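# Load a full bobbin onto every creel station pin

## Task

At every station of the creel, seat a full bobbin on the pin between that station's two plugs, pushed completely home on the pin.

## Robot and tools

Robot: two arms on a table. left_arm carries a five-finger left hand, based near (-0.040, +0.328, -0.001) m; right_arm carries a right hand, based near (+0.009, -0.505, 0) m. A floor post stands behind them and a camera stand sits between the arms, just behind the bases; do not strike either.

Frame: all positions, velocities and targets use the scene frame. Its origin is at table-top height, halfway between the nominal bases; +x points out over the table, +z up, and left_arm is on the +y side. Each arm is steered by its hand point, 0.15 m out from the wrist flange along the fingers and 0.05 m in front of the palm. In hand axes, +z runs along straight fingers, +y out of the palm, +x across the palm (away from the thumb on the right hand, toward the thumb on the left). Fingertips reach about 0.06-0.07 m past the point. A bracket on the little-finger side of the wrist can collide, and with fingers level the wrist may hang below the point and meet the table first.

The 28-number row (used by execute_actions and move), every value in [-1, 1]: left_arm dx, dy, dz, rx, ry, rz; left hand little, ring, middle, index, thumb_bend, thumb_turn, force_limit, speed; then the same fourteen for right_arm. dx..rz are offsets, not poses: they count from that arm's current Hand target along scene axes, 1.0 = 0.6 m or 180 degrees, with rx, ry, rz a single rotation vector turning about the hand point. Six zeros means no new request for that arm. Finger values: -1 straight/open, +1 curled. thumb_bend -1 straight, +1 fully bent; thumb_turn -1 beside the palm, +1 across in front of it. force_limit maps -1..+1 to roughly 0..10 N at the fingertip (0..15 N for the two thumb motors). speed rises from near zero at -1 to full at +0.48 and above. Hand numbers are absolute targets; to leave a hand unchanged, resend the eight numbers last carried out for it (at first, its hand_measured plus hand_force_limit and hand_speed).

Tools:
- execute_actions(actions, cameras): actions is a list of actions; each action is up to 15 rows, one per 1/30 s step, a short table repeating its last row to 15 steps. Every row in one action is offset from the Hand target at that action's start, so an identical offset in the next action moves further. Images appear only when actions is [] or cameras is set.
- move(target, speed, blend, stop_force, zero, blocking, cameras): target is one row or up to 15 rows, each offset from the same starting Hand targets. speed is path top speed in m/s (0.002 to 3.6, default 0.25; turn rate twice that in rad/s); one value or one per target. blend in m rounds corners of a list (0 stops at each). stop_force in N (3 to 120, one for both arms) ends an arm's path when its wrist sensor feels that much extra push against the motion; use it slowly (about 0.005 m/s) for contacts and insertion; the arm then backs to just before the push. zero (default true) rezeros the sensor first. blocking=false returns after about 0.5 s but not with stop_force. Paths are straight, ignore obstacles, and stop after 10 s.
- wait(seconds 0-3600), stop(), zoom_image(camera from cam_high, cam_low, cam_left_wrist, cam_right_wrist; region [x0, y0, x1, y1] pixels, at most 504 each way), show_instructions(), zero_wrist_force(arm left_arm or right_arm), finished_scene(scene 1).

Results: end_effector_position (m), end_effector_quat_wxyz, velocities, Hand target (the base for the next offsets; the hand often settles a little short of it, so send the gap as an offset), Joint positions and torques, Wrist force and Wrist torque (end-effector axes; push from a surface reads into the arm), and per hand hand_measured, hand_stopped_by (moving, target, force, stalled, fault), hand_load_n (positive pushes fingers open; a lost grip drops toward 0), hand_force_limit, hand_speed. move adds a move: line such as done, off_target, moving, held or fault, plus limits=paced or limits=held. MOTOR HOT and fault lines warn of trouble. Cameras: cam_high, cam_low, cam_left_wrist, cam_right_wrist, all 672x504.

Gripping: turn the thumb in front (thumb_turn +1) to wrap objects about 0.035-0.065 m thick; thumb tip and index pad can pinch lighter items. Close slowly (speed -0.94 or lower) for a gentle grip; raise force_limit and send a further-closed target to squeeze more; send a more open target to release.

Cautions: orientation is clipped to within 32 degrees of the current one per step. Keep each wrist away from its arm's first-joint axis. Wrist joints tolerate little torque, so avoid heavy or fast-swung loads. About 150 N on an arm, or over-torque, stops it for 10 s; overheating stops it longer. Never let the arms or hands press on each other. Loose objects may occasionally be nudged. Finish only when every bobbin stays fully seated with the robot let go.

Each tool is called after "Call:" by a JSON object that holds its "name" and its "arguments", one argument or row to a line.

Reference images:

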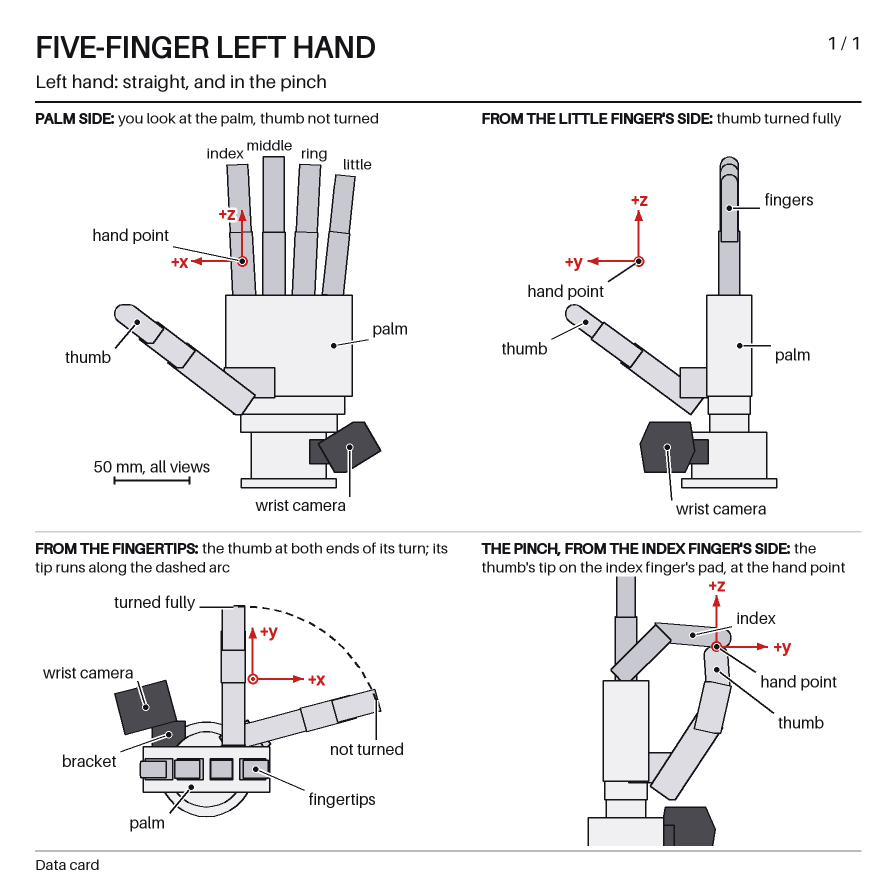

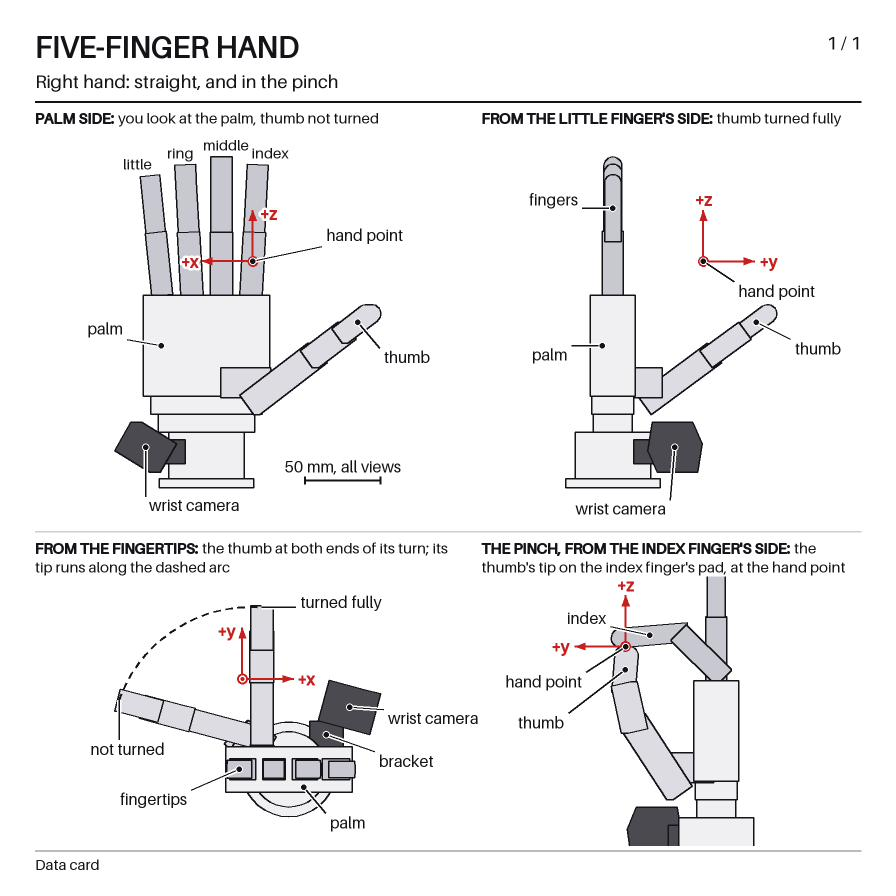

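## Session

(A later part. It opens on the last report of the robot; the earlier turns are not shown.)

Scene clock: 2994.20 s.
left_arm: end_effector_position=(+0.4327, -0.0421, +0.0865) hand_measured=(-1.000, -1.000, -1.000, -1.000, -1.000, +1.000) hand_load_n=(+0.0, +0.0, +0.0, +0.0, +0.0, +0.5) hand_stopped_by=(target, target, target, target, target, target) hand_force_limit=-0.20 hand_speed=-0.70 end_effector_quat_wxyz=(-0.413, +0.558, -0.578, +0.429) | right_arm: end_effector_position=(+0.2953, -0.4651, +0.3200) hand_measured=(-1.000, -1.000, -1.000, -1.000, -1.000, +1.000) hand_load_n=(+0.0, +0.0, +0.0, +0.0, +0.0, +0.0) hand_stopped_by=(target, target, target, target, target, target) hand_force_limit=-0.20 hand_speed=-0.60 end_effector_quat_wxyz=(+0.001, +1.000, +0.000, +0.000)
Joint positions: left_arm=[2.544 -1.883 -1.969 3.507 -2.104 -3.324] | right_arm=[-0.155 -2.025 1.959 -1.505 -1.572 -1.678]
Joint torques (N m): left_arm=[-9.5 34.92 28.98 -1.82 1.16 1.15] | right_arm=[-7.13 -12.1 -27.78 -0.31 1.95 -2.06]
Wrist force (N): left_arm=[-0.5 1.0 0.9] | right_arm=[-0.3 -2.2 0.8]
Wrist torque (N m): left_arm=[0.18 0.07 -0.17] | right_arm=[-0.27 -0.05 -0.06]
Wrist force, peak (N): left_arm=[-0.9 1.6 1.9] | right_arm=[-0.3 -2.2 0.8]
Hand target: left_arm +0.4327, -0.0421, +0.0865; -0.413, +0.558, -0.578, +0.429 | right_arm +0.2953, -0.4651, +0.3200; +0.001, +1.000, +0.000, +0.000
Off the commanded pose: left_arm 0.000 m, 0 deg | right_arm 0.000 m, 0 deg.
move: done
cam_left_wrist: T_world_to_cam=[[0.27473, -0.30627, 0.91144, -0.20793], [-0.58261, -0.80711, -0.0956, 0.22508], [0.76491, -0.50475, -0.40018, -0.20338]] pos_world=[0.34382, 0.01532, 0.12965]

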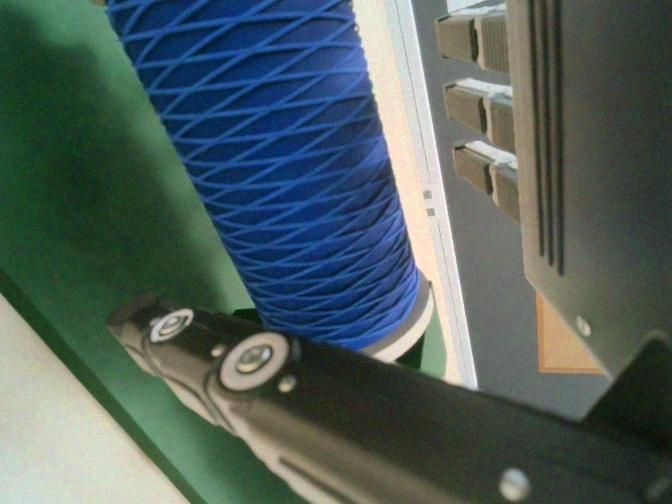

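Call:
{"name": "move", "arguments": {
  "target": [
    [0,0,0,0,0,0,-0.52,-0.52,-0.52,-0.52,-0.45,1,-0.5,-0.6,0,0,0,0,0,0,-1,-1,-1,-1,-1,1,-0.2,-0.6]
  ],
  "speed": 0.1
}}

Call:
{"name": "move", "arguments": {
  "target": [
    [0,0,0,0,0,0,-0.52,-0.52,-0.52,-0.52,0.3,1,-0.6,-0.88,0,0,0,0,0,0,-1,-1,-1,-1,-1,1,-0.2,-0.6]
  ],
  "speed": 0.1
}}

Call:
{"name": "move", "arguments": {
  "target": [
    [0,0,0,0,0,0,0.1,0.1,0.1,0.1,0.3,1,-0.3,-0.9,0,0,0,0,0,0,-1,-1,-1,-1,-1,1,-0.2,-0.6]
  ],
  "speed": 0.1,
  "cameras": ["cam_left_wrist"]
}}

Scene clock: 3008.07 s.
left_arm: end_effector_position=(+0.4327, -0.0421, +0.0865) hand_measured=(-0.520, -0.520, -0.520, -0.520, -0.568, +1.000) hand_load_n=(+0.0, +0.0, +0.0, +0.0, +5.5, +0.0) hand_stopped_by=(target, target, target, target, force, target) hand_force_limit=-0.50 hand_speed=-0.60 end_effector_quat_wxyz=(-0.413, +0.558, -0.578, +0.429) | right_arm: end_effector_position=(+0.2953, -0.4651, +0.3200) hand_measured=(-1.000, -1.000, -1.000, -1.000, -1.000, +1.000) hand_load_n=(+0.0, +0.0, +0.0, +0.0, +0.0, +0.0) hand_stopped_by=(target, target, target, target, target, target) hand_force_limit=-0.20 hand_speed=-0.60 end_effector_quat_wxyz=(+0.001, +1.000, +0.000, +0.000)
Joint positions: left_arm=[2.544 -1.883 -1.969 3.507 -2.104 -3.324] | right_arm=[-0.155 -2.025 1.959 -1.505 -1.572 -1.678]
Joint torques (N m): left_arm=[-6.86 34.29 26.71 -0.31 2 2.55] | right_arm=[-6.13 -12.75 -27.83 -0.42 1.77 -2.01]
Wrist force (N): left_arm=[-1.1 6.1 -0.6] | right_arm=[0.0 -2.1 0.9]
Wrist torque (N m): left_arm=[0.41 0.11 -0.25] | right_arm=[-0.25 -0.10 -0.04]
Wrist force, peak (N): left_arm=[-0.8 6.5 -0.7] | right_arm=[-0.1 -2.2 0.8]
Hand target: left_arm +0.4327, -0.0421, +0.0865; -0.413, +0.558, -0.578, +0.429 | right_arm +0.2953, -0.4651, +0.3200; +0.001, +1.000, +0.000, +0.000
Off the commanded pose: left_arm 0.000 m, 0 deg | right_arm 0.000 m, 0 deg.
move: done

Scene clock: 3008.57 s.
left_arm: end_effector_position=(+0.4327, -0.0421, +0.0865) hand_measured=(-0.520, -0.520, -0.520, -0.520, -0.568, +1.000) hand_load_n=(+0.0, +0.0, +0.0, +0.0, +5.5, +0.0) hand_stopped_by=(target, target, target, target, force, target) hand_force_limit=-0.60 hand_speed=-0.88 end_effector_quat_wxyz=(-0.413, +0.558, -0.578, +0.429) | right_arm: end_effector_position=(+0.2953, -0.4651, +0.3200) hand_measured=(-1.000, -1.000, -1.000, -1.000, -1.000, +1.000) hand_load_n=(+0.0, +0.0, +0.0, +0.0, +0.0, +0.0) hand_stopped_by=(target, target, target, target, target, target) hand_force_limit=-0.20 hand_speed=-0.60 end_effector_quat_wxyz=(+0.001, +1.000, +0.000, +0.000)
Joint positions: left_arm=[2.544 -1.883 -1.969 3.507 -2.104 -3.324] | right_arm=[-0.155 -2.025 1.959 -1.505 -1.572 -1.678]
Joint torques (N m): left_arm=[-6.82 34.71 25.79 1.8 2 2.21] | right_arm=[-6.64 -12.38 -27.74 -0.28 1.82 -1.87]
Wrist force (N): left_arm=[-0.5 6.0 -1.1] | right_arm=[-0.1 -1.9 0.9]
Wrist torque (N m): left_arm=[0.46 0.02 -0.23] | right_arm=[-0.22 -0.07 -0.04]
Wrist force, peak (N): left_arm=[-1.0 6.5 -0.9] | right_arm=[-0.1 -2.1 0.9]
Hand target: left_arm +0.4327, -0.0421, +0.0865; -0.413, +0.558, -0.578, +0.429 | right_arm +0.2953, -0.4651, +0.3200; +0.001, +1.000, +0.000, +0.000
Off the commanded pose: left_arm 0.000 m, 0 deg | right_arm 0.000 m, 0 deg.
move: done

Scene clock: 3010.03 s.
left_arm: end_effector_position=(+0.4327, -0.0421, +0.0865) hand_measured=(-0.204, -0.196, -0.196, -0.186, -0.568, +1.000) hand_load_n=(+3.0, +3.5, +3.5, +4.5, +7.0, +0.0) hand_stopped_by=(force, force, force, force, force, target) hand_force_limit=-0.30 hand_speed=-0.90 end_effector_quat_wxyz=(-0.413, +0.558, -0.578, +0.429) | right_arm: end_effector_position=(+0.2953, -0.4651, +0.3200) hand_measured=(-1.000, -1.000, -1.000, -1.000, -1.000, +1.000) hand_load_n=(+0.0, +0.0, +0.0, +0.0, +0.0, +0.0) hand_stopped_by=(target, target, target, target, target, target) hand_force_limit=-0.20 hand_speed=-0.60 end_effector_quat_wxyz=(+0.001, +1.000, +0.000, +0.000)
Joint positions: left_arm=[2.544 -1.883 -1.969 3.507 -2.104 -3.324] | right_arm=[-0.155 -2.025 1.959 -1.505 -1.572 -1.678]
Joint torques (N m): left_arm=[-6.08 34.05 23.23 -0.91 2.01 1.33] | right_arm=[-6.83 -12.82 -28.94 -0.52 2.07 -1.93]
Wrist force (N): left_arm=[-4.0 0.7 9.2] | right_arm=[-0.3 -2.0 0.7]
Wrist torque (N m): left_arm=[0.04 0.46 -0.16] | right_arm=[-0.23 -0.04 -0.05]
Wrist force, peak (N): left_arm=[-4.0 1.0 9.5] | right_arm=[-0.3 -2.1 0.8]
Hand target: left_arm +0.4327, -0.0421, +0.0865; -0.413, +0.558, -0.578, +0.429 | right_arm +0.2953, -0.4651, +0.3200; +0.001, +1.000, +0.000, +0.000
Off the commanded pose: left_arm 0.000 m, 0 deg | right_arm 0.000 m, 0 deg.
move: done
cam_left_wrist: T_world_to_cam=[[0.27464, -0.30621, 0.91149, -0.20803], [-0.58256, -0.80714, -0.09563, 0.22513], [0.76498, -0.50474, -0.40006, -0.20345]] pos_world=[0.34392, 0.01532, 0.12975]

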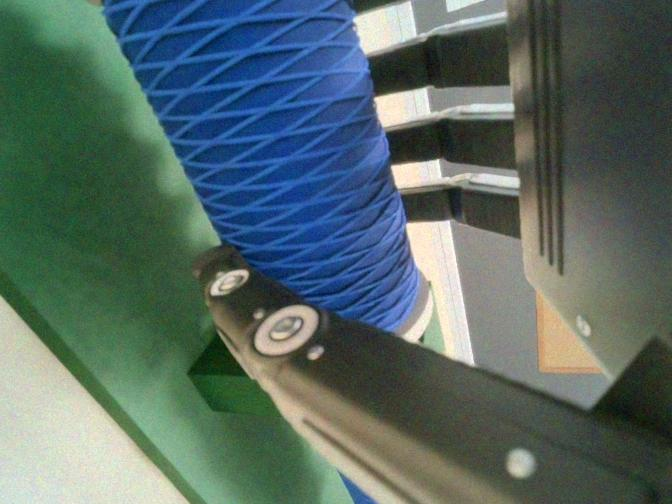

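Call:
{"name": "execute_actions", "arguments": {
  "actions": [],
  "cameras": ["cam_high"]
}}

Scene clock: 3036.33 s.
left_arm: end_effector_position=(+0.4327, -0.0421, +0.0865) hand_measured=(-0.204, -0.196, -0.196, -0.186, -0.568, +1.000) hand_load_n=(+3.0, +4.0, +3.5, +4.5, +7.0, +0.0) hand_stopped_by=(force, force, force, force, force, target) hand_force_limit=-0.30 hand_speed=-0.90 end_effector_quat_wxyz=(-0.413, +0.558, -0.578, +0.429) | right_arm: end_effector_position=(+0.2953, -0.4651, +0.3200) hand_measured=(-1.000, -1.000, -1.000, -1.000, -1.000, +1.000) hand_load_n=(+0.0, +0.0, +0.0, +0.0, +0.0, +0.0) hand_stopped_by=(target, target, target, target, target, target) hand_force_limit=-0.20 hand_speed=-0.60 end_effector_quat_wxyz=(+0.001, +1.000, +0.000, +0.000)
Joint positions: left_arm=[2.544 -1.883 -1.969 3.507 -2.104 -3.324] | right_arm=[-0.155 -2.025 1.959 -1.505 -1.572 -1.678]
Joint velocities: within noise
Joint torques (N m): left_arm=[-4.28 33.91 17.34 -1.98 1.89 -0.28] | right_arm=[-7.05 -12.15 -27.8 -0.38 1.8 -2.06]
Wrist force (N): left_arm=[-4.3 0.0 8.5] | right_arm=[-0.2 -1.9 0.8]
Wrist torque (N m): left_arm=[0.01 0.50 -0.16] | right_arm=[-0.22 -0.06 -0.04]
Wrist force, peak (N): left_arm=[-3.9 1.2 9.8] | right_arm=[0.0 -2.2 0.9]
Hand target: left_arm +0.4327, -0.0421, +0.0865; -0.413, +0.558, -0.578, +0.429 | right_arm +0.2953, -0.4651, +0.3200; +0.001, +1.000, +0.000, +0.000
Off the commanded pose: left_arm 0.000 m, 0 deg | right_arm 0.000 m, 0 deg.
Images, in order (width x height): cam_high 672x504.

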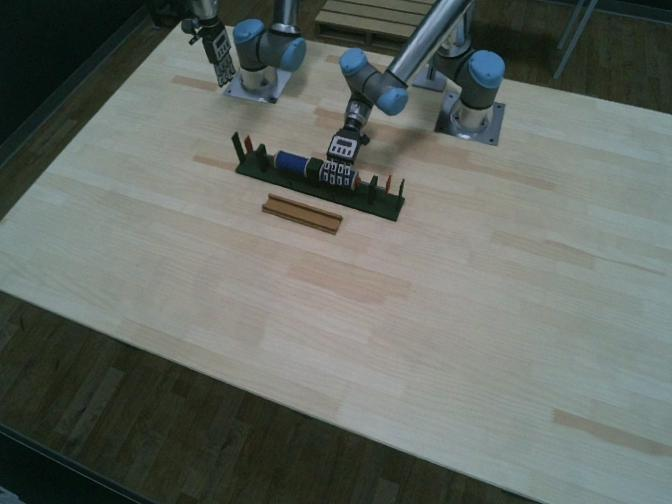

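Call:
{"name": "move", "arguments": {
  "target": [0.0048,0,-0.0015,0,0,0,0.1,0.1,0.1,0.1,0.3,1,-0.3,-0.9,0,0,0,0,0,0,-1,-1,-1,-1,-1,1,-0.2,-0.6],
  "speed": 0.02
}}

Scene clock: 3048.03 s.
left_arm: end_effector_position=(+0.4357, -0.0421, +0.0856) hand_measured=(-0.204, -0.196, -0.196, -0.186, -0.570, +1.000) hand_load_n=(+1.0, +0.5, +0.0, +0.5, +9.5, +0.0) hand_stopped_by=(force, force, force, force, force, target) hand_force_limit=-0.30 hand_speed=-0.90 end_effector_quat_wxyz=(-0.413, +0.558, -0.578, +0.429) | right_arm: end_effector_position=(+0.2953, -0.4651, +0.3200) hand_measured=(-1.000, -1.000, -1.000, -1.000, -1.000, +1.000) hand_load_n=(+0.0, +0.0, +0.0, +0.0, +0.0, +0.0) hand_stopped_by=(target, target, target, target, target, target) hand_force_limit=-0.20 hand_speed=-0.60 end_effector_quat_wxyz=(+0.001, +1.000, +0.000, +0.000)
Joint positions: left_arm=[2.549 -1.888 -1.964 3.509 -2.1 -3.322] | right_arm=[-0.155 -2.025 1.959 -1.505 -1.572 -1.678]
Joint torques (N m): left_arm=[-7.18 36.32 14.21 4.92 -1.74 0.76] | right_arm=[-7.23 -11.32 -27.92 -0.49 2.15 -1.93]
Wrist force (N): left_arm=[-1.2 6.6 -4.4] | right_arm=[-0.3 -1.9 0.8]
Wrist torque (N m): left_arm=[0.50 0.00 -0.20] | right_arm=[-0.22 -0.05 -0.05]
Wrist force, peak (N): left_arm=[-4.4 1.1 9.5] | right_arm=[-0.2 -2.1 1.0]
Hand target: left_arm +0.4355, -0.0421, +0.0856; -0.413, +0.558, -0.578, +0.429 | right_arm +0.2953, -0.4651, +0.3200; +0.001, +1.000, +0.000, +0.000
Off the commanded pose: left_arm 0.000 m, 0 deg | right_arm 0.000 m, 0 deg.
move: done

Call:
{"name": "move", "arguments": {
  "target": [
    [-0.0016,0,0.0005,0,0,0,0.1,0.1,0.1,0.1,0.3,1,-0.3,-0.9,0,0,0,0,0,0,-1,-1,-1,-1,-1,1,-0.2,-0.6],
    [-0.0016,0,0.0005,0,0,0,0.3,0.3,0.3,0.3,0.3,1,-0.1,-0.9,0,0,0,0,0,0,-1,-1,-1,-1,-1,1,-0.2,-0.6]
  ],
  "speed": 0.02
}}

Scene clock: 3055.80 s.
left_arm: end_effector_position=(+0.4346, -0.0421, +0.0859) hand_measured=(-0.170, -0.160, -0.170, -0.170, -0.570, +1.000) hand_load_n=(+5.0, +5.5, +4.5, +3.5, +9.5, +0.5) hand_stopped_by=(force, force, force, force, force, target) hand_force_limit=-0.10 hand_speed=-0.90 end_effector_quat_wxyz=(-0.413, +0.558, -0.578, +0.429) | right_arm: end_effector_position=(+0.2953, -0.4651, +0.3200) hand_measured=(-1.000, -1.000, -1.000, -1.000, -1.000, +1.000) hand_load_n=(+0.0, +0.0, +0.0, +0.0, -0.5, +0.0) hand_stopped_by=(target, target, target, target, target, target) hand_force_limit=-0.20 hand_speed=-0.60 end_effector_quat_wxyz=(+0.001, +1.000, +0.000, +0.000)
Joint positions: left_arm=[2.547 -1.886 -1.966 3.508 -2.101 -3.323] | right_arm=[-0.155 -2.025 1.959 -1.505 -1.572 -1.678]
Joint torques (N m): left_arm=[7.32 22.85 26.99 -1.47 2.07 1.79] | right_arm=[-6.71 -12.57 -28.32 -0.64 1.83 -1.96]
Wrist force (N): left_arm=[-3.6 2.2 10.3] | right_arm=[-0.1 -1.9 0.9]
Wrist torque (N m): left_arm=[0.12 0.54 -0.16] | right_arm=[-0.23 -0.08 -0.04]
Wrist force, peak (N): left_arm=[-3.4 2.3 10.5] | right_arm=[-0.1 -2.2 0.7]
Hand target: left_arm +0.4346, -0.0421, +0.0859; -0.413, +0.558, -0.578, +0.429 | right_arm +0.2953, -0.4651, +0.3200; +0.001, +1.000, +0.000, +0.000
Off the commanded pose: left_arm 0.000 m, 0 deg | right_arm 0.000 m, 0 deg.
move: done

Call:
{"name": "move", "arguments": {
  "target": [
    [0.0032,0,-0.001,0,0,0,0.3,0.3,0.3,0.3,0.3,1,-0.1,-0.9,0,0,0,0,0,0,-1,-1,-1,-1,-1,1,-0.2,-0.6],
    [0.0032,0,-0.001,0,0,0,0.4,0.4,0.4,0.4,0.5,1,0.1,-0.9,0,0,0,0,0,0,-1,-1,-1,-1,-1,1,-0.2,-0.6]
  ],
  "speed": 0.02
}}

Scene clock: 3064.70 s.
left_arm: end_effector_position=(+0.4365, -0.0421, +0.0853) hand_measured=(-0.124, -0.134, -0.134, -0.126, -0.570, +1.000) hand_load_n=(+6.0, +4.0, +5.5, +6.5, +14.0, +1.5) hand_stopped_by=(force, force, force, force, force, target) hand_force_limit=0.10 hand_speed=-0.90 end_effector_quat_wxyz=(-0.413, +0.558, -0.578, +0.429) | right_arm: end_effector_position=(+0.2953, -0.4651, +0.3200) hand_measured=(-1.000, -1.000, -1.000, -1.000, -1.000, +1.000) hand_load_n=(+0.0, +0.0, +0.0, +0.0, +0.0, +0.0) hand_stopped_by=(target, target, target, target, target, target) hand_force_limit=-0.20 hand_speed=-0.60 end_effector_quat_wxyz=(+0.001, +1.000, +0.000, +0.000)
Joint positions: left_arm=[2.55 -1.89 -1.963 3.509 -2.099 -3.322] | right_arm=[-0.155 -2.025 1.959 -1.505 -1.572 -1.678]
Joint torques (N m): left_arm=[-13.72 34.14 1.03 -0.4 -1.74 -2.32] | right_arm=[-6.61 -11.4 -29.38 -0.7 2.07 -1.81]
Wrist force (N): left_arm=[-3.8 -0.9 7.7] | right_arm=[-0.1 -1.9 0.7]
Wrist torque (N m): left_arm=[-0.05 0.50 -0.07] | right_arm=[-0.22 -0.07 -0.04]
Wrist force, peak (N): left_arm=[-3.4 1.6 10.4] | right_arm=[-0.2 -2.1 1.1]
Hand target: left_arm +0.4365, -0.0421, +0.0853; -0.413, +0.558, -0.578, +0.429 | right_arm +0.2953, -0.4651, +0.3200; +0.001, +1.000, +0.000, +0.000
Off the commanded pose: left_arm 0.000 m, 0 deg | right_arm 0.000 m, 0 deg.
move: done

Call:
{"name": "move", "arguments": {
  "target": [0.0004,0,0.0014,0.0021,0.0555,0,0.4,0.4,0.4,0.4,0.5,1,0.1,-0.9,0,0,0,0,0,0,-1,-1,-1,-1,-1,1,-0.2,-0.6],
  "speed": 0.05
}}

Call:
{"name": "execute_actions", "arguments": {
  "actions": [],
  "cameras": ["cam_high", "cam_left_wrist"]
}}

Call:
{"name": "zoom_image", "arguments": {
  "camera": "cam_high",
  "region": [290, 145, 390, 220]
}}

Scene clock: 3084.53 s.
left_arm: end_effector_position=(+0.4369, -0.0421, +0.0862) hand_measured=(-0.124, -0.134, -0.134, -0.126, -0.570, +1.000) hand_load_n=(+5.5, +4.0, +5.0, +5.5, +16.0, +1.0) hand_stopped_by=(force, force, force, force, force, target) hand_force_limit=0.10 hand_speed=-0.90 end_effector_quat_wxyz=(-0.363, +0.592, -0.613, +0.377) | right_arm: end_effector_position=(+0.2953, -0.4651, +0.3200) hand_measured=(-1.000, -1.000, -1.000, -1.000, -1.000, +1.000) hand_load_n=(+0.0, +0.0, +0.0, +0.0, +0.0, +0.0) hand_stopped_by=(target, target, target, target, target, target) hand_force_limit=-0.20 hand_speed=-0.60 end_effector_quat_wxyz=(+0.001, +1.000, +0.000, +0.000)
Joint positions: left_arm=[2.583 -1.913 -1.833 3.217 -2.031 -3.398] | right_arm=[-0.155 -2.025 1.959 -1.505 -1.572 -1.678]
Joint torques (N m): left_arm=[-10.99 42.7 5.59 2 -1.74 2.32] | right_arm=[-5.47 -11.27 -28.47 -1.1 2.08 -1.98]
Wrist force (N): left_arm=[-1.5 7.8 13.9] | right_arm=[0.0 -2.0 0.9]
Wrist torque (N m): left_arm=[0.28 0.60 -0.08] | right_arm=[-0.24 -0.09 -0.03]
Wrist force, peak (N): left_arm=[-1.9 14.5 18.7] | right_arm=[-0.2 -2.2 1.0]
Hand target: left_arm +0.4367, -0.0421, +0.0861; -0.363, +0.592, -0.613, +0.377 | right_arm +0.2953, -0.4651, +0.3200; +0.001, +1.000, +0.000, +0.000
Off the commanded pose: left_arm 0.000 m, 0 deg | right_arm 0.000 m, 0 deg.
move: done

Scene clock: 3084.53 s.
left_arm: end_effector_position=(+0.4369, -0.0421, +0.0862) hand_measured=(-0.124, -0.134, -0.134, -0.126, -0.570, +1.000) hand_load_n=(+5.5, +4.0, +5.0, +5.5, +16.0, +1.0) hand_stopped_by=(force, force, force, force, force, target) hand_force_limit=0.10 hand_speed=-0.90 end_effector_quat_wxyz=(-0.363, +0.592, -0.613, +0.377) | right_arm: end_effector_position=(+0.2953, -0.4651, +0.3200) hand_measured=(-1.000, -1.000, -1.000, -1.000, -1.000, +1.000) hand_load_n=(+0.0, +0.0, +0.0, +0.0, +0.0, +0.0) hand_stopped_by=(target, target, target, target, target, target) hand_force_limit=-0.20 hand_speed=-0.60 end_effector_quat_wxyz=(+0.001, +1.000, +0.000, +0.000)
Joint positions: left_arm=[2.583 -1.913 -1.833 3.217 -2.031 -3.398] | right_arm=[-0.155 -2.025 1.959 -1.505 -1.572 -1.678]
Joint velocities: within noise
Joint torques (N m): left_arm=[-10.99 42.7 5.59 2 -1.74 2.32] | right_arm=[-5.47 -11.27 -28.47 -1.1 2.08 -1.98]
Wrist force (N): left_arm=[-1.5 7.8 13.9] | right_arm=[0.0 -2.0 0.9]
Wrist torque (N m): left_arm=[0.28 0.60 -0.08] | right_arm=[-0.24 -0.09 -0.03]
Wrist force, peak (N): left_arm=[-1.5 7.8 13.9] | right_arm=[0.0 -2.0 0.9]
Hand target: left_arm +0.4367, -0.0421, +0.0861; -0.363, +0.592, -0.613, +0.377 | right_arm +0.2953, -0.4651, +0.3200; +0.001, +1.000, +0.000, +0.000
Off the commanded pose: left_arm 0.000 m, 0 deg | right_arm 0.000 m, 0 deg.
camera_calibration:
cam_left_wrist: T_world_to_cam=[[0.42843, -0.31172, 0.84811, -0.2708], [-0.59064, -0.80693, 0.00179, 0.22273], [0.6838, -0.5017, -0.52982, -0.16004]] pos_world=[0.35701, 0.01503, 0.14447]
Images, in order (width x height): cam_high 672x504, cam_left_wrist 672x504.

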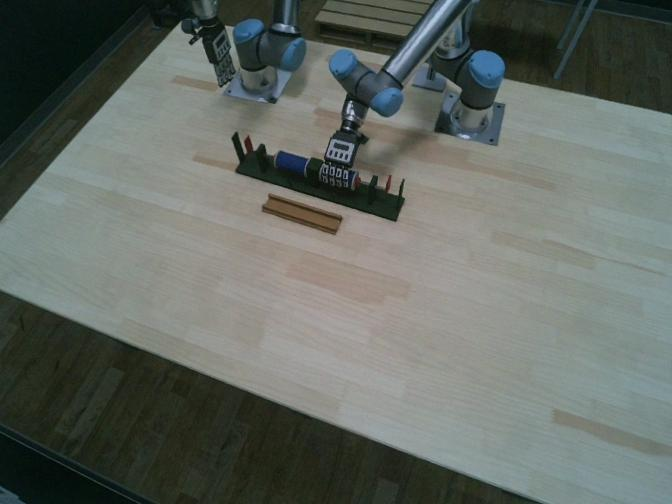

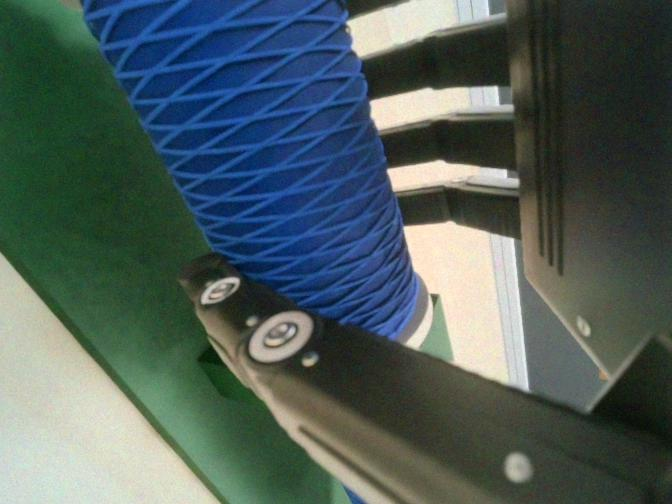

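Scaled by 5.040 from the camera's image (finer frame: 960x720).

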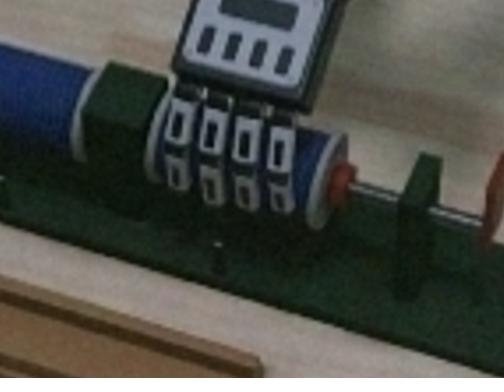

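Call:
{"name": "move", "arguments": {
  "target": [0.0017,0,-0.0025,0,0,0,0.4,0.4,0.4,0.4,0.5,1,0.1,-0.9,0,0,0,0,0,0,-1,-1,-1,-1,-1,1,-0.2,-0.6],
  "speed": 0.02,
  "cameras": ["cam_low", "cam_high"]
}}

Call:
{"name": "zoom_image", "arguments": {
  "camera": "cam_high",
  "region": [335, 165, 365, 195]
}}

Scene clock: 3097.80 s.
left_arm: end_effector_position=(+0.4377, -0.0421, +0.0846) hand_measured=(-0.124, -0.134, -0.134, -0.126, -0.572, +1.000) hand_load_n=(+4.5, +2.5, +3.5, +4.5, +17.0, +1.0) hand_stopped_by=(force, force, force, force, force, target) hand_force_limit=0.10 hand_speed=-0.90 end_effector_quat_wxyz=(-0.363, +0.592, -0.613, +0.377) | right_arm: end_effector_position=(+0.2953, -0.4651, +0.3200) hand_measured=(-1.000, -1.000, -1.000, -1.000, -1.000, +1.000) hand_load_n=(+0.0, +0.0, +0.0, +0.0, -0.5, +0.0) hand_stopped_by=(target, target, target, target, target, target) hand_force_limit=-0.20 hand_speed=-0.60 end_effector_quat_wxyz=(+0.001, +1.000, +0.000, +0.000)
Joint positions: left_arm=[2.584 -1.917 -1.833 3.221 -2.03 -3.397] | right_arm=[-0.155 -2.025 1.959 -1.505 -1.572 -1.678]
Joint torques (N m): left_arm=[12.48 33.53 28.8 -1.96 0.64 0.65] | right_arm=[-6.9 -10.95 -28 -0.96 1.96 -2.11]
Wrist force (N): left_arm=[-0.5 -1.5 -3.8] | right_arm=[-0.1 -2.0 0.8]
Wrist torque (N m): left_arm=[0.15 0.10 0.18] | right_arm=[-0.24 -0.07 -0.04]
Wrist force, peak (N): left_arm=[-3.9 8.0 15.4] | right_arm=[-0.3 -2.1 0.8]
Hand target: left_arm +0.4378, -0.0421, +0.0846; -0.363, +0.592, -0.613, +0.377 | right_arm +0.2953, -0.4651, +0.3200; +0.001, +1.000, +0.000, +0.000
Off the commanded pose: left_arm 0.000 m, 0 deg | right_arm 0.000 m, 0 deg.
move: done
Images, in order (width x height): cam_high 672x504, cam_low 672x504.

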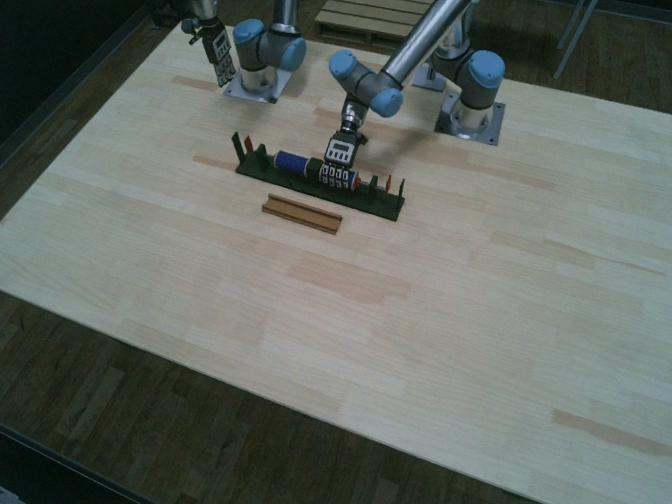

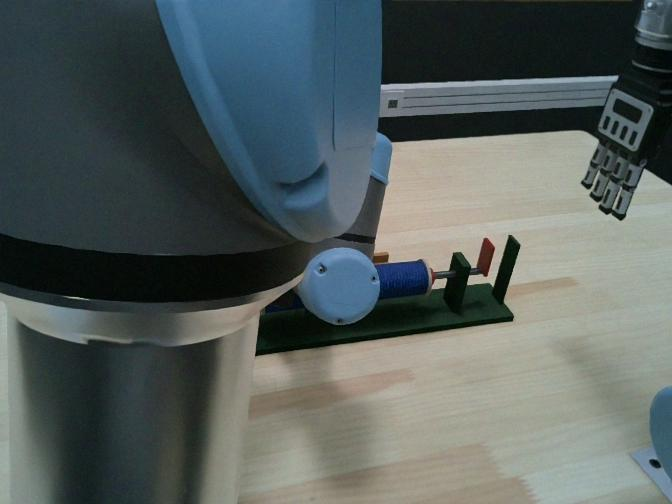

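Scaled by 16.800 from the camera's image (finer frame: 960x720).

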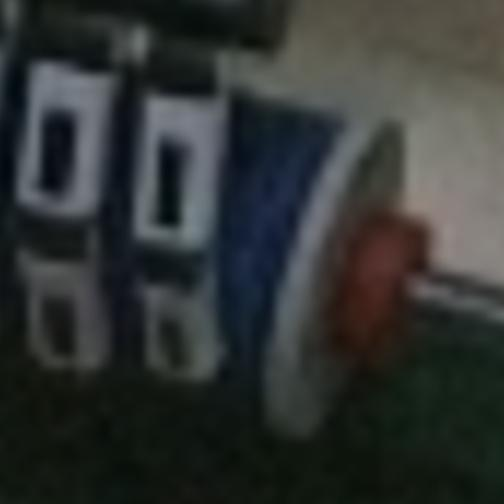

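Call:
{"name": "move", "arguments": {
  "target": [0.0,0,0,0.0016,0.0444,0,0.4,0.4,0.4,0.4,0.5,1,0.1,-0.9,0,0,0,0,0,0,-1,-1,-1,-1,-1,1,-0.2,-0.6],
  "speed": 0.03
}}

Scene clock: 3113.90 s.
left_arm: end_effector_position=(+0.4379, -0.0421, +0.0847) hand_measured=(-0.124, -0.134, -0.134, -0.126, -0.572, +1.000) hand_load_n=(+4.5, +2.5, +3.0, +3.5, +17.5, +0.5) hand_stopped_by=(force, force, force, force, force, target) hand_force_limit=0.10 hand_speed=-0.90 end_effector_quat_wxyz=(-0.321, +0.616, -0.637, +0.333) end_effector_velocity=(+0.001, +0.001, +0.001) end_effector_angular_velocity=(+0.000, -0.005, +0.001) | right_arm: end_effector_position=(+0.2953, -0.4651, +0.3200) hand_measured=(-1.000, -1.000, -1.000, -1.000, -1.000, +1.000) hand_load_n=(+0.0, +0.0, +0.0, +0.0, +0.0, +0.0) hand_stopped_by=(target, target, target, target, target, target) hand_force_limit=-0.20 hand_speed=-0.60 end_effector_quat_wxyz=(+0.001, +1.000, +0.000, +0.000)
Joint positions: left_arm=[2.613 -1.954 -1.725 3.009 -1.968 -3.44] | right_arm=[-0.155 -2.025 1.959 -1.505 -1.572 -1.678]
Joint velocities: left_arm=[0.001 0.001 -0.001 0.005 -0.002 0.002] | right_arm=[within noise]
Joint torques (N m): left_arm=[-0.67 38.38 3.84 2.12 -1.8 -0.38] | right_arm=[-6.23 -9.94 -27.78 -1.25 1.94 -1.88]
Wrist force (N): left_arm=[-1.2 2.9 -0.3] | right_arm=[-0.1 -2.1 0.7]
Wrist torque (N m): left_arm=[0.35 0.24 0.14] | right_arm=[-0.25 -0.08 -0.04]
Wrist force, peak (N): left_arm=[-0.4 -2.3 -4.0] | right_arm=[-0.3 -2.1 0.9]
Hand target: left_arm +0.4378, -0.0421, +0.0846; -0.321, +0.616, -0.638, +0.333 | right_arm +0.2953, -0.4651, +0.3200; +0.001, +1.000, +0.000, +0.000
Off the commanded pose: left_arm 0.000 m, 0 deg | right_arm 0.000 m, 0 deg.
move: done

Call:
{"name": "move", "arguments": {
  "target": [0.0,0,0,0.0016,0.0444,0,0.4,0.4,0.4,0.4,0.5,1,0.1,-0.9,0,0,0,0,0,0,-1,-1,-1,-1,-1,1,-0.2,-0.6],
  "speed": 0.03,
  "cameras": ["cam_low", "cam_left_wrist"]
}}

Scene clock: 3122.83 s.
left_arm: end_effector_position=(+0.4379, -0.0421, +0.0846) hand_measured=(-0.124, -0.134, -0.134, -0.126, -0.572, +1.000) hand_load_n=(+5.0, +3.5, +4.0, +4.5, +17.0, +0.5) hand_stopped_by=(force, force, force, force, force, target) hand_force_limit=0.10 hand_speed=-0.90 end_effector_quat_wxyz=(-0.277, +0.637, -0.659, +0.288) end_effector_velocity=(+0.001, +0.000, +0.000) end_effector_angular_velocity=(-0.003, -0.006, +0.000) | right_arm: end_effector_position=(+0.2953, -0.4651, +0.3200) hand_measured=(-1.000, -1.000, -1.000, -1.000, -1.000, +1.000) hand_load_n=(+0.0, +0.0, +0.0, +0.0, +0.0, +0.0) hand_stopped_by=(target, target, target, target, target, target) hand_force_limit=-0.20 hand_speed=-0.60 end_effector_quat_wxyz=(+0.001, +1.000, +0.000, +0.000)
Joint positions: left_arm=[2.642 -2.004 -1.613 2.812 -1.903 -3.47] | right_arm=[-0.155 -2.025 1.959 -1.505 -1.572 -1.678]
Joint velocities: left_arm=[0 0.001 -0.003 0.008 0 0] | right_arm=[within noise]
Joint torques (N m): left_arm=[-0.62 48.77 10.84 2.16 -1.74 -1.96] | right_arm=[-7.07 -10.1 -29.2 -1.24 1.91 -1.97]
Wrist force (N): left_arm=[-2.8 13.5 12.6] | right_arm=[-0.1 -1.9 0.8]
Wrist torque (N m): left_arm=[0.64 0.52 -0.09] | right_arm=[-0.22 -0.07 -0.04]
Wrist force, peak (N): left_arm=[-2.9 13.6 12.8] | right_arm=[-0.2 -2.2 0.8]
Hand target: left_arm +0.4378, -0.0421, +0.0846; -0.277, +0.637, -0.659, +0.288 | right_arm +0.2953, -0.4651, +0.3200; +0.001, +1.000, +0.000, +0.000
Off the commanded pose: left_arm 0.000 m, 0 deg | right_arm 0.000 m, 0 deg.
move: done
cam_left_wrist: T_world_to_cam=[[0.6451, -0.31978, 0.69397, -0.3521], [-0.56865, -0.80756, 0.15649, 0.20045], [0.51038, -0.49557, -0.7028, -0.07073]] pos_world=[0.37723, 0.01422, 0.16327]

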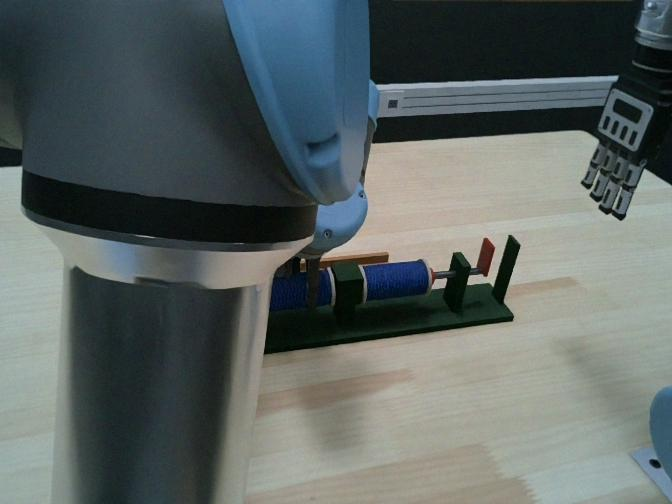

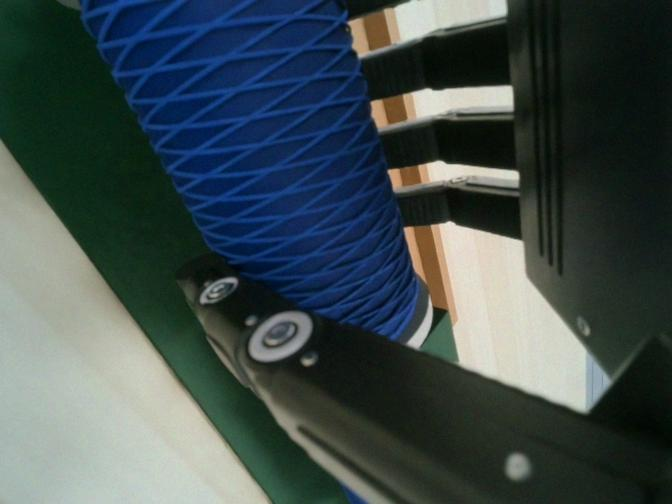

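Call:
{"name": "move", "arguments": {
  "target": [
    [0.0,0,-0.0025,0,0,0,0.4,0.4,0.4,0.4,0.5,1,0.1,-0.9,0,0,0,0,0,0,-1,-1,-1,-1,-1,1,-0.2,-0.6],
    [0.0,0,-0.0027,0.0018,0.0472,0,0.4,0.4,0.4,0.4,0.5,1,0.1,-0.9,0,0,0,0,0,0,-1,-1,-1,-1,-1,1,-0.2,-0.6]
  ],
  "speed": 0.03
}}

Scene clock: 3134.43 s.
left_arm: end_effector_position=(+0.4378, -0.0421, +0.0830) hand_measured=(-0.124, -0.134, -0.134, -0.126, -0.572, +1.000) hand_load_n=(+4.5, +3.0, +4.5, +5.5, +15.5, +1.0) hand_stopped_by=(force, force, force, force, force, target) hand_force_limit=0.10 hand_speed=-0.90 end_effector_quat_wxyz=(-0.229, +0.656, -0.679, +0.238) end_effector_velocity=(+0.001, +0.001, -0.001) end_effector_angular_velocity=(-0.001, -0.003, +0.002) | right_arm: end_effector_position=(+0.2953, -0.4651, +0.3200) hand_measured=(-1.000, -1.000, -1.000, -1.000, -1.000, +1.000) hand_load_n=(+0.0, +0.0, +0.0, +0.0, +0.0, +0.0) hand_stopped_by=(target, target, target, target, target, target) hand_force_limit=-0.20 hand_speed=-0.60 end_effector_quat_wxyz=(+0.001, +1.000, +0.000, +0.000)
Joint positions: left_arm=[2.673 -2.071 -1.491 2.618 -1.835 -3.488] | right_arm=[-0.155 -2.025 1.959 -1.505 -1.572 -1.678]
Joint velocities: left_arm=[0.002 0.002 -0.005 0.007 0 0] | right_arm=[within noise]
Joint torques (N m): left_arm=[0.28 43.92 5.05 1.08 -1.65 -2.12] | right_arm=[-6.41 -9.75 -28.92 -1.52 1.87 -2.11]
Wrist force (N): left_arm=[0.8 1.3 6.0] | right_arm=[-0.2 -1.9 0.9]
Wrist torque (N m): left_arm=[0.09 0.22 0.13] | right_arm=[-0.23 -0.07 -0.04]
Wrist force, peak (N): left_arm=[-2.6 12.8 12.2] | right_arm=[-0.2 -2.1 0.9]
Hand target: left_arm +0.4378, -0.0421, +0.0830; -0.230, +0.656, -0.679, +0.238 | right_arm +0.2953, -0.4651, +0.3200; +0.001, +1.000, +0.000, +0.000
Off the commanded pose: left_arm 0.000 m, 0 deg | right_arm 0.000 m, 0 deg.
move: done

Call:
{"name": "move", "arguments": {
  "target": [-0.0005,-0.0133,0,0,0,0,0.4,0.4,0.4,0.4,0.5,1,0.1,-0.9,0,0,0,0,0,0,-1,-1,-1,-1,-1,1,-0.2,-0.6],
  "speed": 0.006,
  "stop_force": 8
}}

Scene clock: 3142.33 s.
left_arm: end_effector_position=(+0.4376, -0.0461, +0.0830) hand_measured=(-0.124, -0.134, -0.134, -0.126, -0.572, +1.000) hand_load_n=(+5.0, +3.0, +3.0, +4.5, +17.0, +0.0) hand_stopped_by=(force, force, force, force, force, target) hand_force_limit=0.10 hand_speed=-0.90 end_effector_quat_wxyz=(-0.230, +0.656, -0.679, +0.238) | right_arm: end_effector_position=(+0.2953, -0.4651, +0.3200) hand_measured=(-1.000, -1.000, -1.000, -1.000, -1.000, +1.000) hand_load_n=(+0.0, +0.0, +0.0, +0.0, +0.0, +0.0) hand_stopped_by=(target, target, target, target, target, target) hand_force_limit=-0.20 hand_speed=-0.60 end_effector_quat_wxyz=(+0.001, +1.000, +0.000, +0.000)
Joint positions: left_arm=[2.665 -2.077 -1.482 2.614 -1.84 -3.495] | right_arm=[-0.155 -2.025 1.959 -1.505 -1.572 -1.678]
Joint torques (N m): left_arm=[10.96 45.82 7.65 2.11 2.02 2.45] | right_arm=[-6.31 -8.81 -27.88 -1.6 1.98 -1.94]
Wrist force (N): left_arm=[-1.9 5.5 3.2] | right_arm=[-0.2 -2.0 0.9]
Wrist torque (N m): left_arm=[0.28 0.40 -0.12] | right_arm=[-0.25 -0.06 -0.05]
Wrist force, peak (N): left_arm=[-7.1 7.4 5.6] | right_arm=[-0.3 -2.2 0.9]
Hand target: left_arm +0.4376, -0.0461, +0.0830; -0.230, +0.656, -0.679, +0.238 (not the last commanded pose) | right_arm +0.2953, -0.4651, +0.3200; +0.001, +1.000, +0.000, +0.000
Off the commanded pose: left_arm 0.004 m, 0 deg | right_arm 0.000 m, 0 deg.
move: contact (left_arm)

Call:
{"name": "execute_actions", "arguments": {
  "actions": [],
  "cameras": ["cam_high", "cam_left_wrist"]
}}

Call:
{"name": "zoom_image", "arguments": {
  "camera": "cam_high",
  "region": [290, 150, 370, 210]
}}

Call:
{"name": "zoom_image", "arguments": {
  "camera": "cam_high",
  "region": [312, 158, 336, 182]
}}

Scene clock: 3146.77 s.
left_arm: end_effector_position=(+0.4376, -0.0461, +0.0830) hand_measured=(-0.124, -0.134, -0.134, -0.126, -0.572, +1.000) hand_load_n=(+5.0, +3.0, +3.5, +4.0, +17.0, +0.0) hand_stopped_by=(force, force, force, force, force, target) hand_force_limit=0.10 hand_speed=-0.90 end_effector_quat_wxyz=(-0.230, +0.656, -0.679, +0.238) | right_arm: end_effector_position=(+0.2953, -0.4651, +0.3200) hand_measured=(-1.000, -1.000, -1.000, -1.000, -1.000, +1.000) hand_load_n=(+0.0, +0.0, +0.0, +0.0, +0.0, +0.0) hand_stopped_by=(target, target, target, target, target, target) hand_force_limit=-0.20 hand_speed=-0.60 end_effector_quat_wxyz=(+0.001, +1.000, +0.000, +0.000)
Joint positions: left_arm=[2.665 -2.077 -1.482 2.614 -1.84 -3.495] | right_arm=[-0.155 -2.025 1.959 -1.505 -1.572 -1.678]
Joint velocities: within noise
Joint torques (N m): left_arm=[10.35 45.15 7.87 2.13 1.94 2.45] | right_arm=[-6.26 -7.58 -28.5 -1.68 1.87 -1.98]
Wrist force (N): left_arm=[-1.5 5.4 3.5] | right_arm=[-0.2 -1.9 0.9]
Wrist torque (N m): left_arm=[0.25 0.36 -0.10] | right_arm=[-0.23 -0.06 -0.04]
Wrist force, peak (N): left_arm=[-1.7 5.9 4.4] | right_arm=[0.1 -2.2 0.8]
Hand target: left_arm +0.4376, -0.0461, +0.0830; -0.230, +0.656, -0.679, +0.238 (not the last commanded pose) | right_arm +0.2953, -0.4651, +0.3200; +0.001, +1.000, +0.000, +0.000
Off the commanded pose: left_arm 0.004 m, 0 deg | right_arm 0.000 m, 0 deg.
camera_calibration:
cam_left_wrist: T_world_to_cam=[[0.74031, -0.32355, 0.58929, -0.38521], [-0.5397, -0.80868, 0.234, 0.17823], [0.40084, -0.49127, -0.77329, -0.01969]] pos_world=[0.38926, 0.00982, 0.17007]
Images, in order (width x height): cam_high 672x504, cam_left_wrist 672x504.

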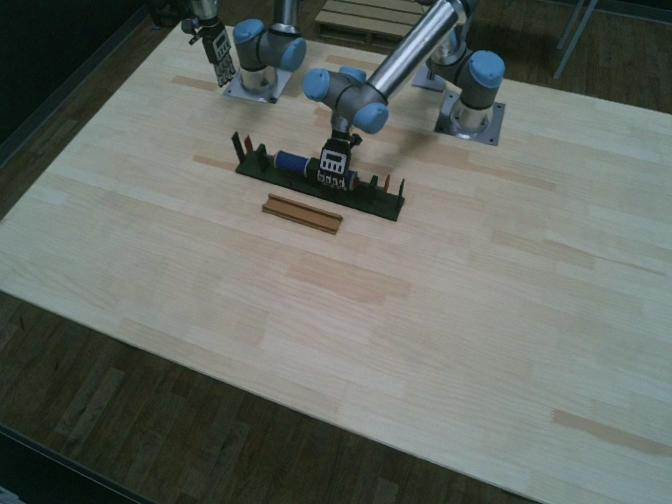

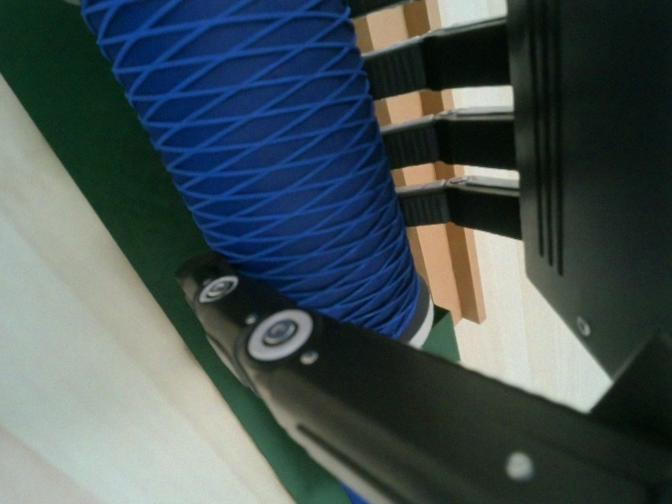

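Scaled by 6.300 from the camera's image (finer frame: 960x720).

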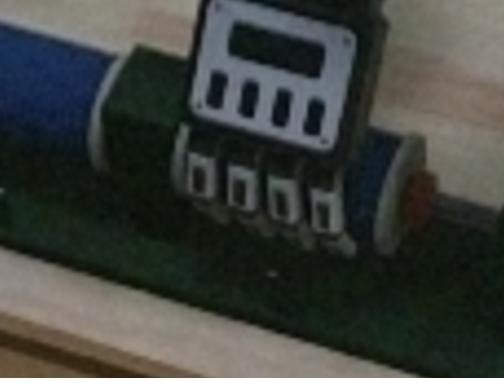

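Scaled by 21.000 from the camera's image (finer frame: 960x720).

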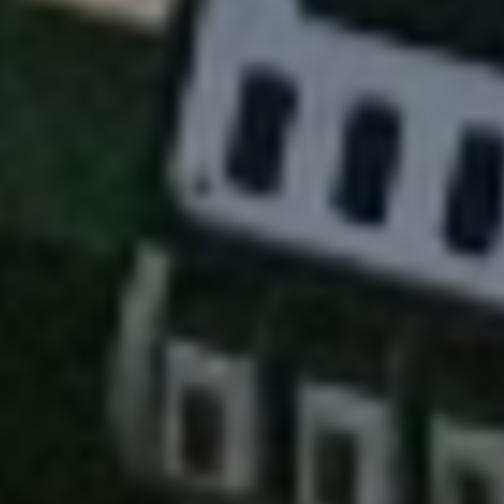

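Call:
{"name": "move", "arguments": {
  "target": [-0.0003,-0.0083,0,0,0,0,0.4,0.4,0.4,0.4,0.5,1,0.1,-0.9,0,0,0,0,0,0,-1,-1,-1,-1,-1,1,-0.2,-0.6],
  "speed": 0.006,
  "stop_force": 10
}}

Call:
{"name": "execute_actions", "arguments": {
  "actions": [],
  "cameras": ["cam_high", "cam_left_wrist"]
}}

Call:
{"name": "zoom_image", "arguments": {
  "camera": "cam_high",
  "region": [290, 150, 370, 210]
}}

Scene clock: 3159.00 s.
left_arm: end_effector_position=(+0.4376, -0.0472, +0.0829) hand_measured=(-0.124, -0.134, -0.134, -0.126, -0.572, +1.000) hand_load_n=(+5.5, +3.5, +3.5, +4.5, +16.5, +0.0) hand_stopped_by=(force, force, force, force, force, target) hand_force_limit=0.10 hand_speed=-0.90 end_effector_quat_wxyz=(-0.230, +0.656, -0.679, +0.238) | right_arm: end_effector_position=(+0.2953, -0.4651, +0.3200) hand_measured=(-1.000, -1.000, -1.000, -1.000, -1.000, +1.000) hand_load_n=(+0.5, +0.0, +0.0, +0.0, +0.0, +0.0) hand_stopped_by=(target, target, target, target, target, target) hand_force_limit=-0.20 hand_speed=-0.60 end_effector_quat_wxyz=(+0.001, +1.000, +0.000, +0.000)
Joint positions: left_arm=[2.663 -2.079 -1.479 2.612 -1.841 -3.497] | right_arm=[-0.155 -2.025 1.959 -1.505 -1.572 -1.678]
Joint torques (N m): left_arm=[8.48 45.92 7.76 2.13 3.65 2.31] | right_arm=[-6.71 -7.57 -27.47 -1.7 1.99 -2.04]
Wrist force (N): left_arm=[-7.3 3.0 5.1] | right_arm=[0.1 -2.1 0.8]
Wrist torque (N m): left_arm=[0.14 0.43 -0.09] | right_arm=[-0.26 -0.11 -0.04]
Wrist force, peak (N): left_arm=[-13.6 3.8 7.0] | right_arm=[-0.2 -2.1 0.9]
Hand target: left_arm +0.4376, -0.0472, +0.0829; -0.230, +0.656, -0.679, +0.238 (not the last commanded pose) | right_arm +0.2953, -0.4651, +0.3200; +0.001, +1.000, +0.000, +0.000
Off the commanded pose: left_arm 0.004 m, 0 deg | right_arm 0.000 m, 0 deg.
move: contact (left_arm)

Scene clock: 3159.00 s.
left_arm: end_effector_position=(+0.4376, -0.0472, +0.0829) hand_measured=(-0.124, -0.134, -0.134, -0.126, -0.572, +1.000) hand_load_n=(+5.5, +3.5, +3.5, +4.5, +16.5, +0.0) hand_stopped_by=(force, force, force, force, force, target) hand_force_limit=0.10 hand_speed=-0.90 end_effector_quat_wxyz=(-0.230, +0.656, -0.679, +0.238) | right_arm: end_effector_position=(+0.2953, -0.4651, +0.3200) hand_measured=(-1.000, -1.000, -1.000, -1.000, -1.000, +1.000) hand_load_n=(+0.5, +0.0, +0.0, +0.0, +0.0, +0.0) hand_stopped_by=(target, target, target, target, target, target) hand_force_limit=-0.20 hand_speed=-0.60 end_effector_quat_wxyz=(+0.001, +1.000, +0.000, +0.000)
Joint positions: left_arm=[2.663 -2.079 -1.479 2.612 -1.841 -3.497] | right_arm=[-0.155 -2.025 1.959 -1.505 -1.572 -1.678]
Joint velocities: within noise
Joint torques (N m): left_arm=[8.48 45.92 7.76 2.13 3.65 2.31] | right_arm=[-6.71 -7.57 -27.47 -1.7 1.99 -2.04]
Wrist force (N): left_arm=[-7.3 3.0 5.1] | right_arm=[0.1 -2.1 0.8]
Wrist torque (N m): left_arm=[0.14 0.43 -0.09] | right_arm=[-0.26 -0.11 -0.04]
Wrist force, peak (N): left_arm=[-7.3 3.0 5.1] | right_arm=[0.1 -2.1 0.8]
Hand target: left_arm +0.4376, -0.0472, +0.0829; -0.230, +0.656, -0.679, +0.238 (not the last commanded pose) | right_arm +0.2953, -0.4651, +0.3200; +0.001, +1.000, +0.000, +0.000
Off the commanded pose: left_arm 0.004 m, 0 deg | right_arm 0.000 m, 0 deg.
camera_calibration:
cam_left_wrist: T_world_to_cam=[[0.74037, -0.32355, 0.5892, -0.38554], [-0.53962, -0.80875, 0.23395, 0.17719], [0.40082, -0.49116, -0.77337, -0.02022]] pos_world=[0.38916, 0.00862, 0.17007]
Images, in order (width x height): cam_high 672x504, cam_left_wrist 672x504.

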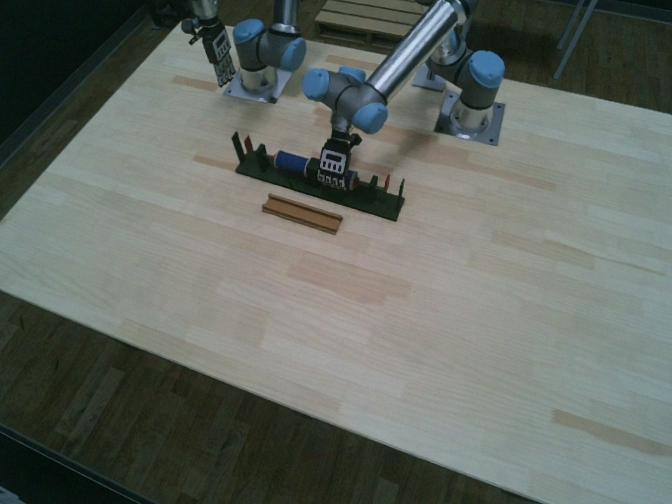

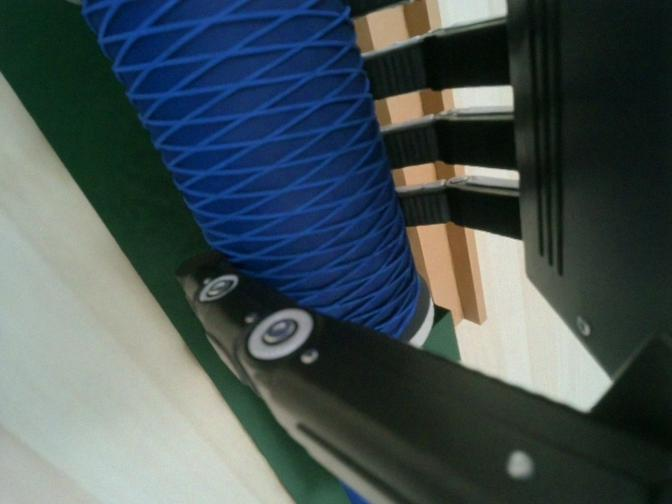

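Scaled by 6.300 from the camera's image (finer frame: 960x720).

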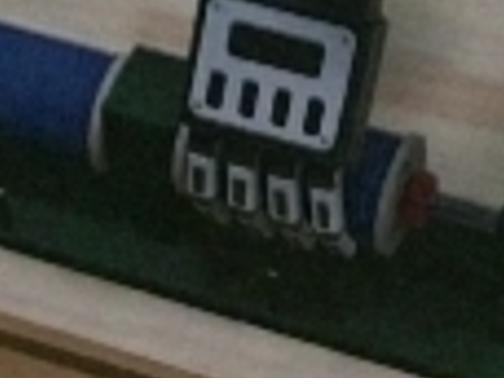

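Call:
{"name": "move", "arguments": {
  "target": [0,0.0005,0,0,0,0,-0.5,-0.5,-0.5,-0.5,-0.75,1,0.1,-0.85,0,0,0,0,0,0,-1,-1,-1,-1,-1,1,-0.2,-0.6],
  "speed": 0.02
}}

Scene clock: 3168.00 s.
left_arm: end_effector_position=(+0.4376, -0.0469, +0.0829) hand_measured=(-0.500, -0.500, -0.500, -0.500, -0.750, +1.000) hand_load_n=(+0.0, +0.0, +0.0, +0.0, +0.0, +0.5) hand_stopped_by=(target, target, target, target, target, target) hand_force_limit=0.10 hand_speed=-0.85 end_effector_quat_wxyz=(-0.230, +0.656, -0.679, +0.238) | right_arm: end_effector_position=(+0.2953, -0.4651, +0.3200) hand_measured=(-1.000, -1.000, -1.000, -1.000, -1.000, +1.000) hand_load_n=(+0.0, +0.0, +0.0, +0.0, +0.0, +0.0) hand_stopped_by=(target, target, target, target, target, target) hand_force_limit=-0.20 hand_speed=-0.60 end_effector_quat_wxyz=(+0.001, +1.000, +0.000, +0.000)
Joint positions: left_arm=[2.664 -2.079 -1.48 2.613 -1.841 -3.496] | right_arm=[-0.155 -2.025 1.959 -1.505 -1.572 -1.678]
Joint torques (N m): left_arm=[6.25 29.95 30.99 -1.37 -1.72 -1.27] | right_arm=[-6.74 -9.55 -28.2 -1.74 1.8 -2.19]
Wrist force (N): left_arm=[0.5 0.3 1.8] | right_arm=[-0.2 -1.8 0.8]
Wrist torque (N m): left_arm=[-0.01 -0.03 -0.04] | right_arm=[-0.22 -0.07 -0.04]
Wrist force, peak (N): left_arm=[-7.4 3.0 5.8] | right_arm=[-0.2 -2.1 1.0]
Hand target: left_arm +0.4376, -0.0469, +0.0829; -0.230, +0.656, -0.679, +0.238 | right_arm +0.2953, -0.4651, +0.3200; +0.001, +1.000, +0.000, +0.000
Off the commanded pose: left_arm 0.000 m, 0 deg | right_arm 0.000 m, 0 deg.
move: done


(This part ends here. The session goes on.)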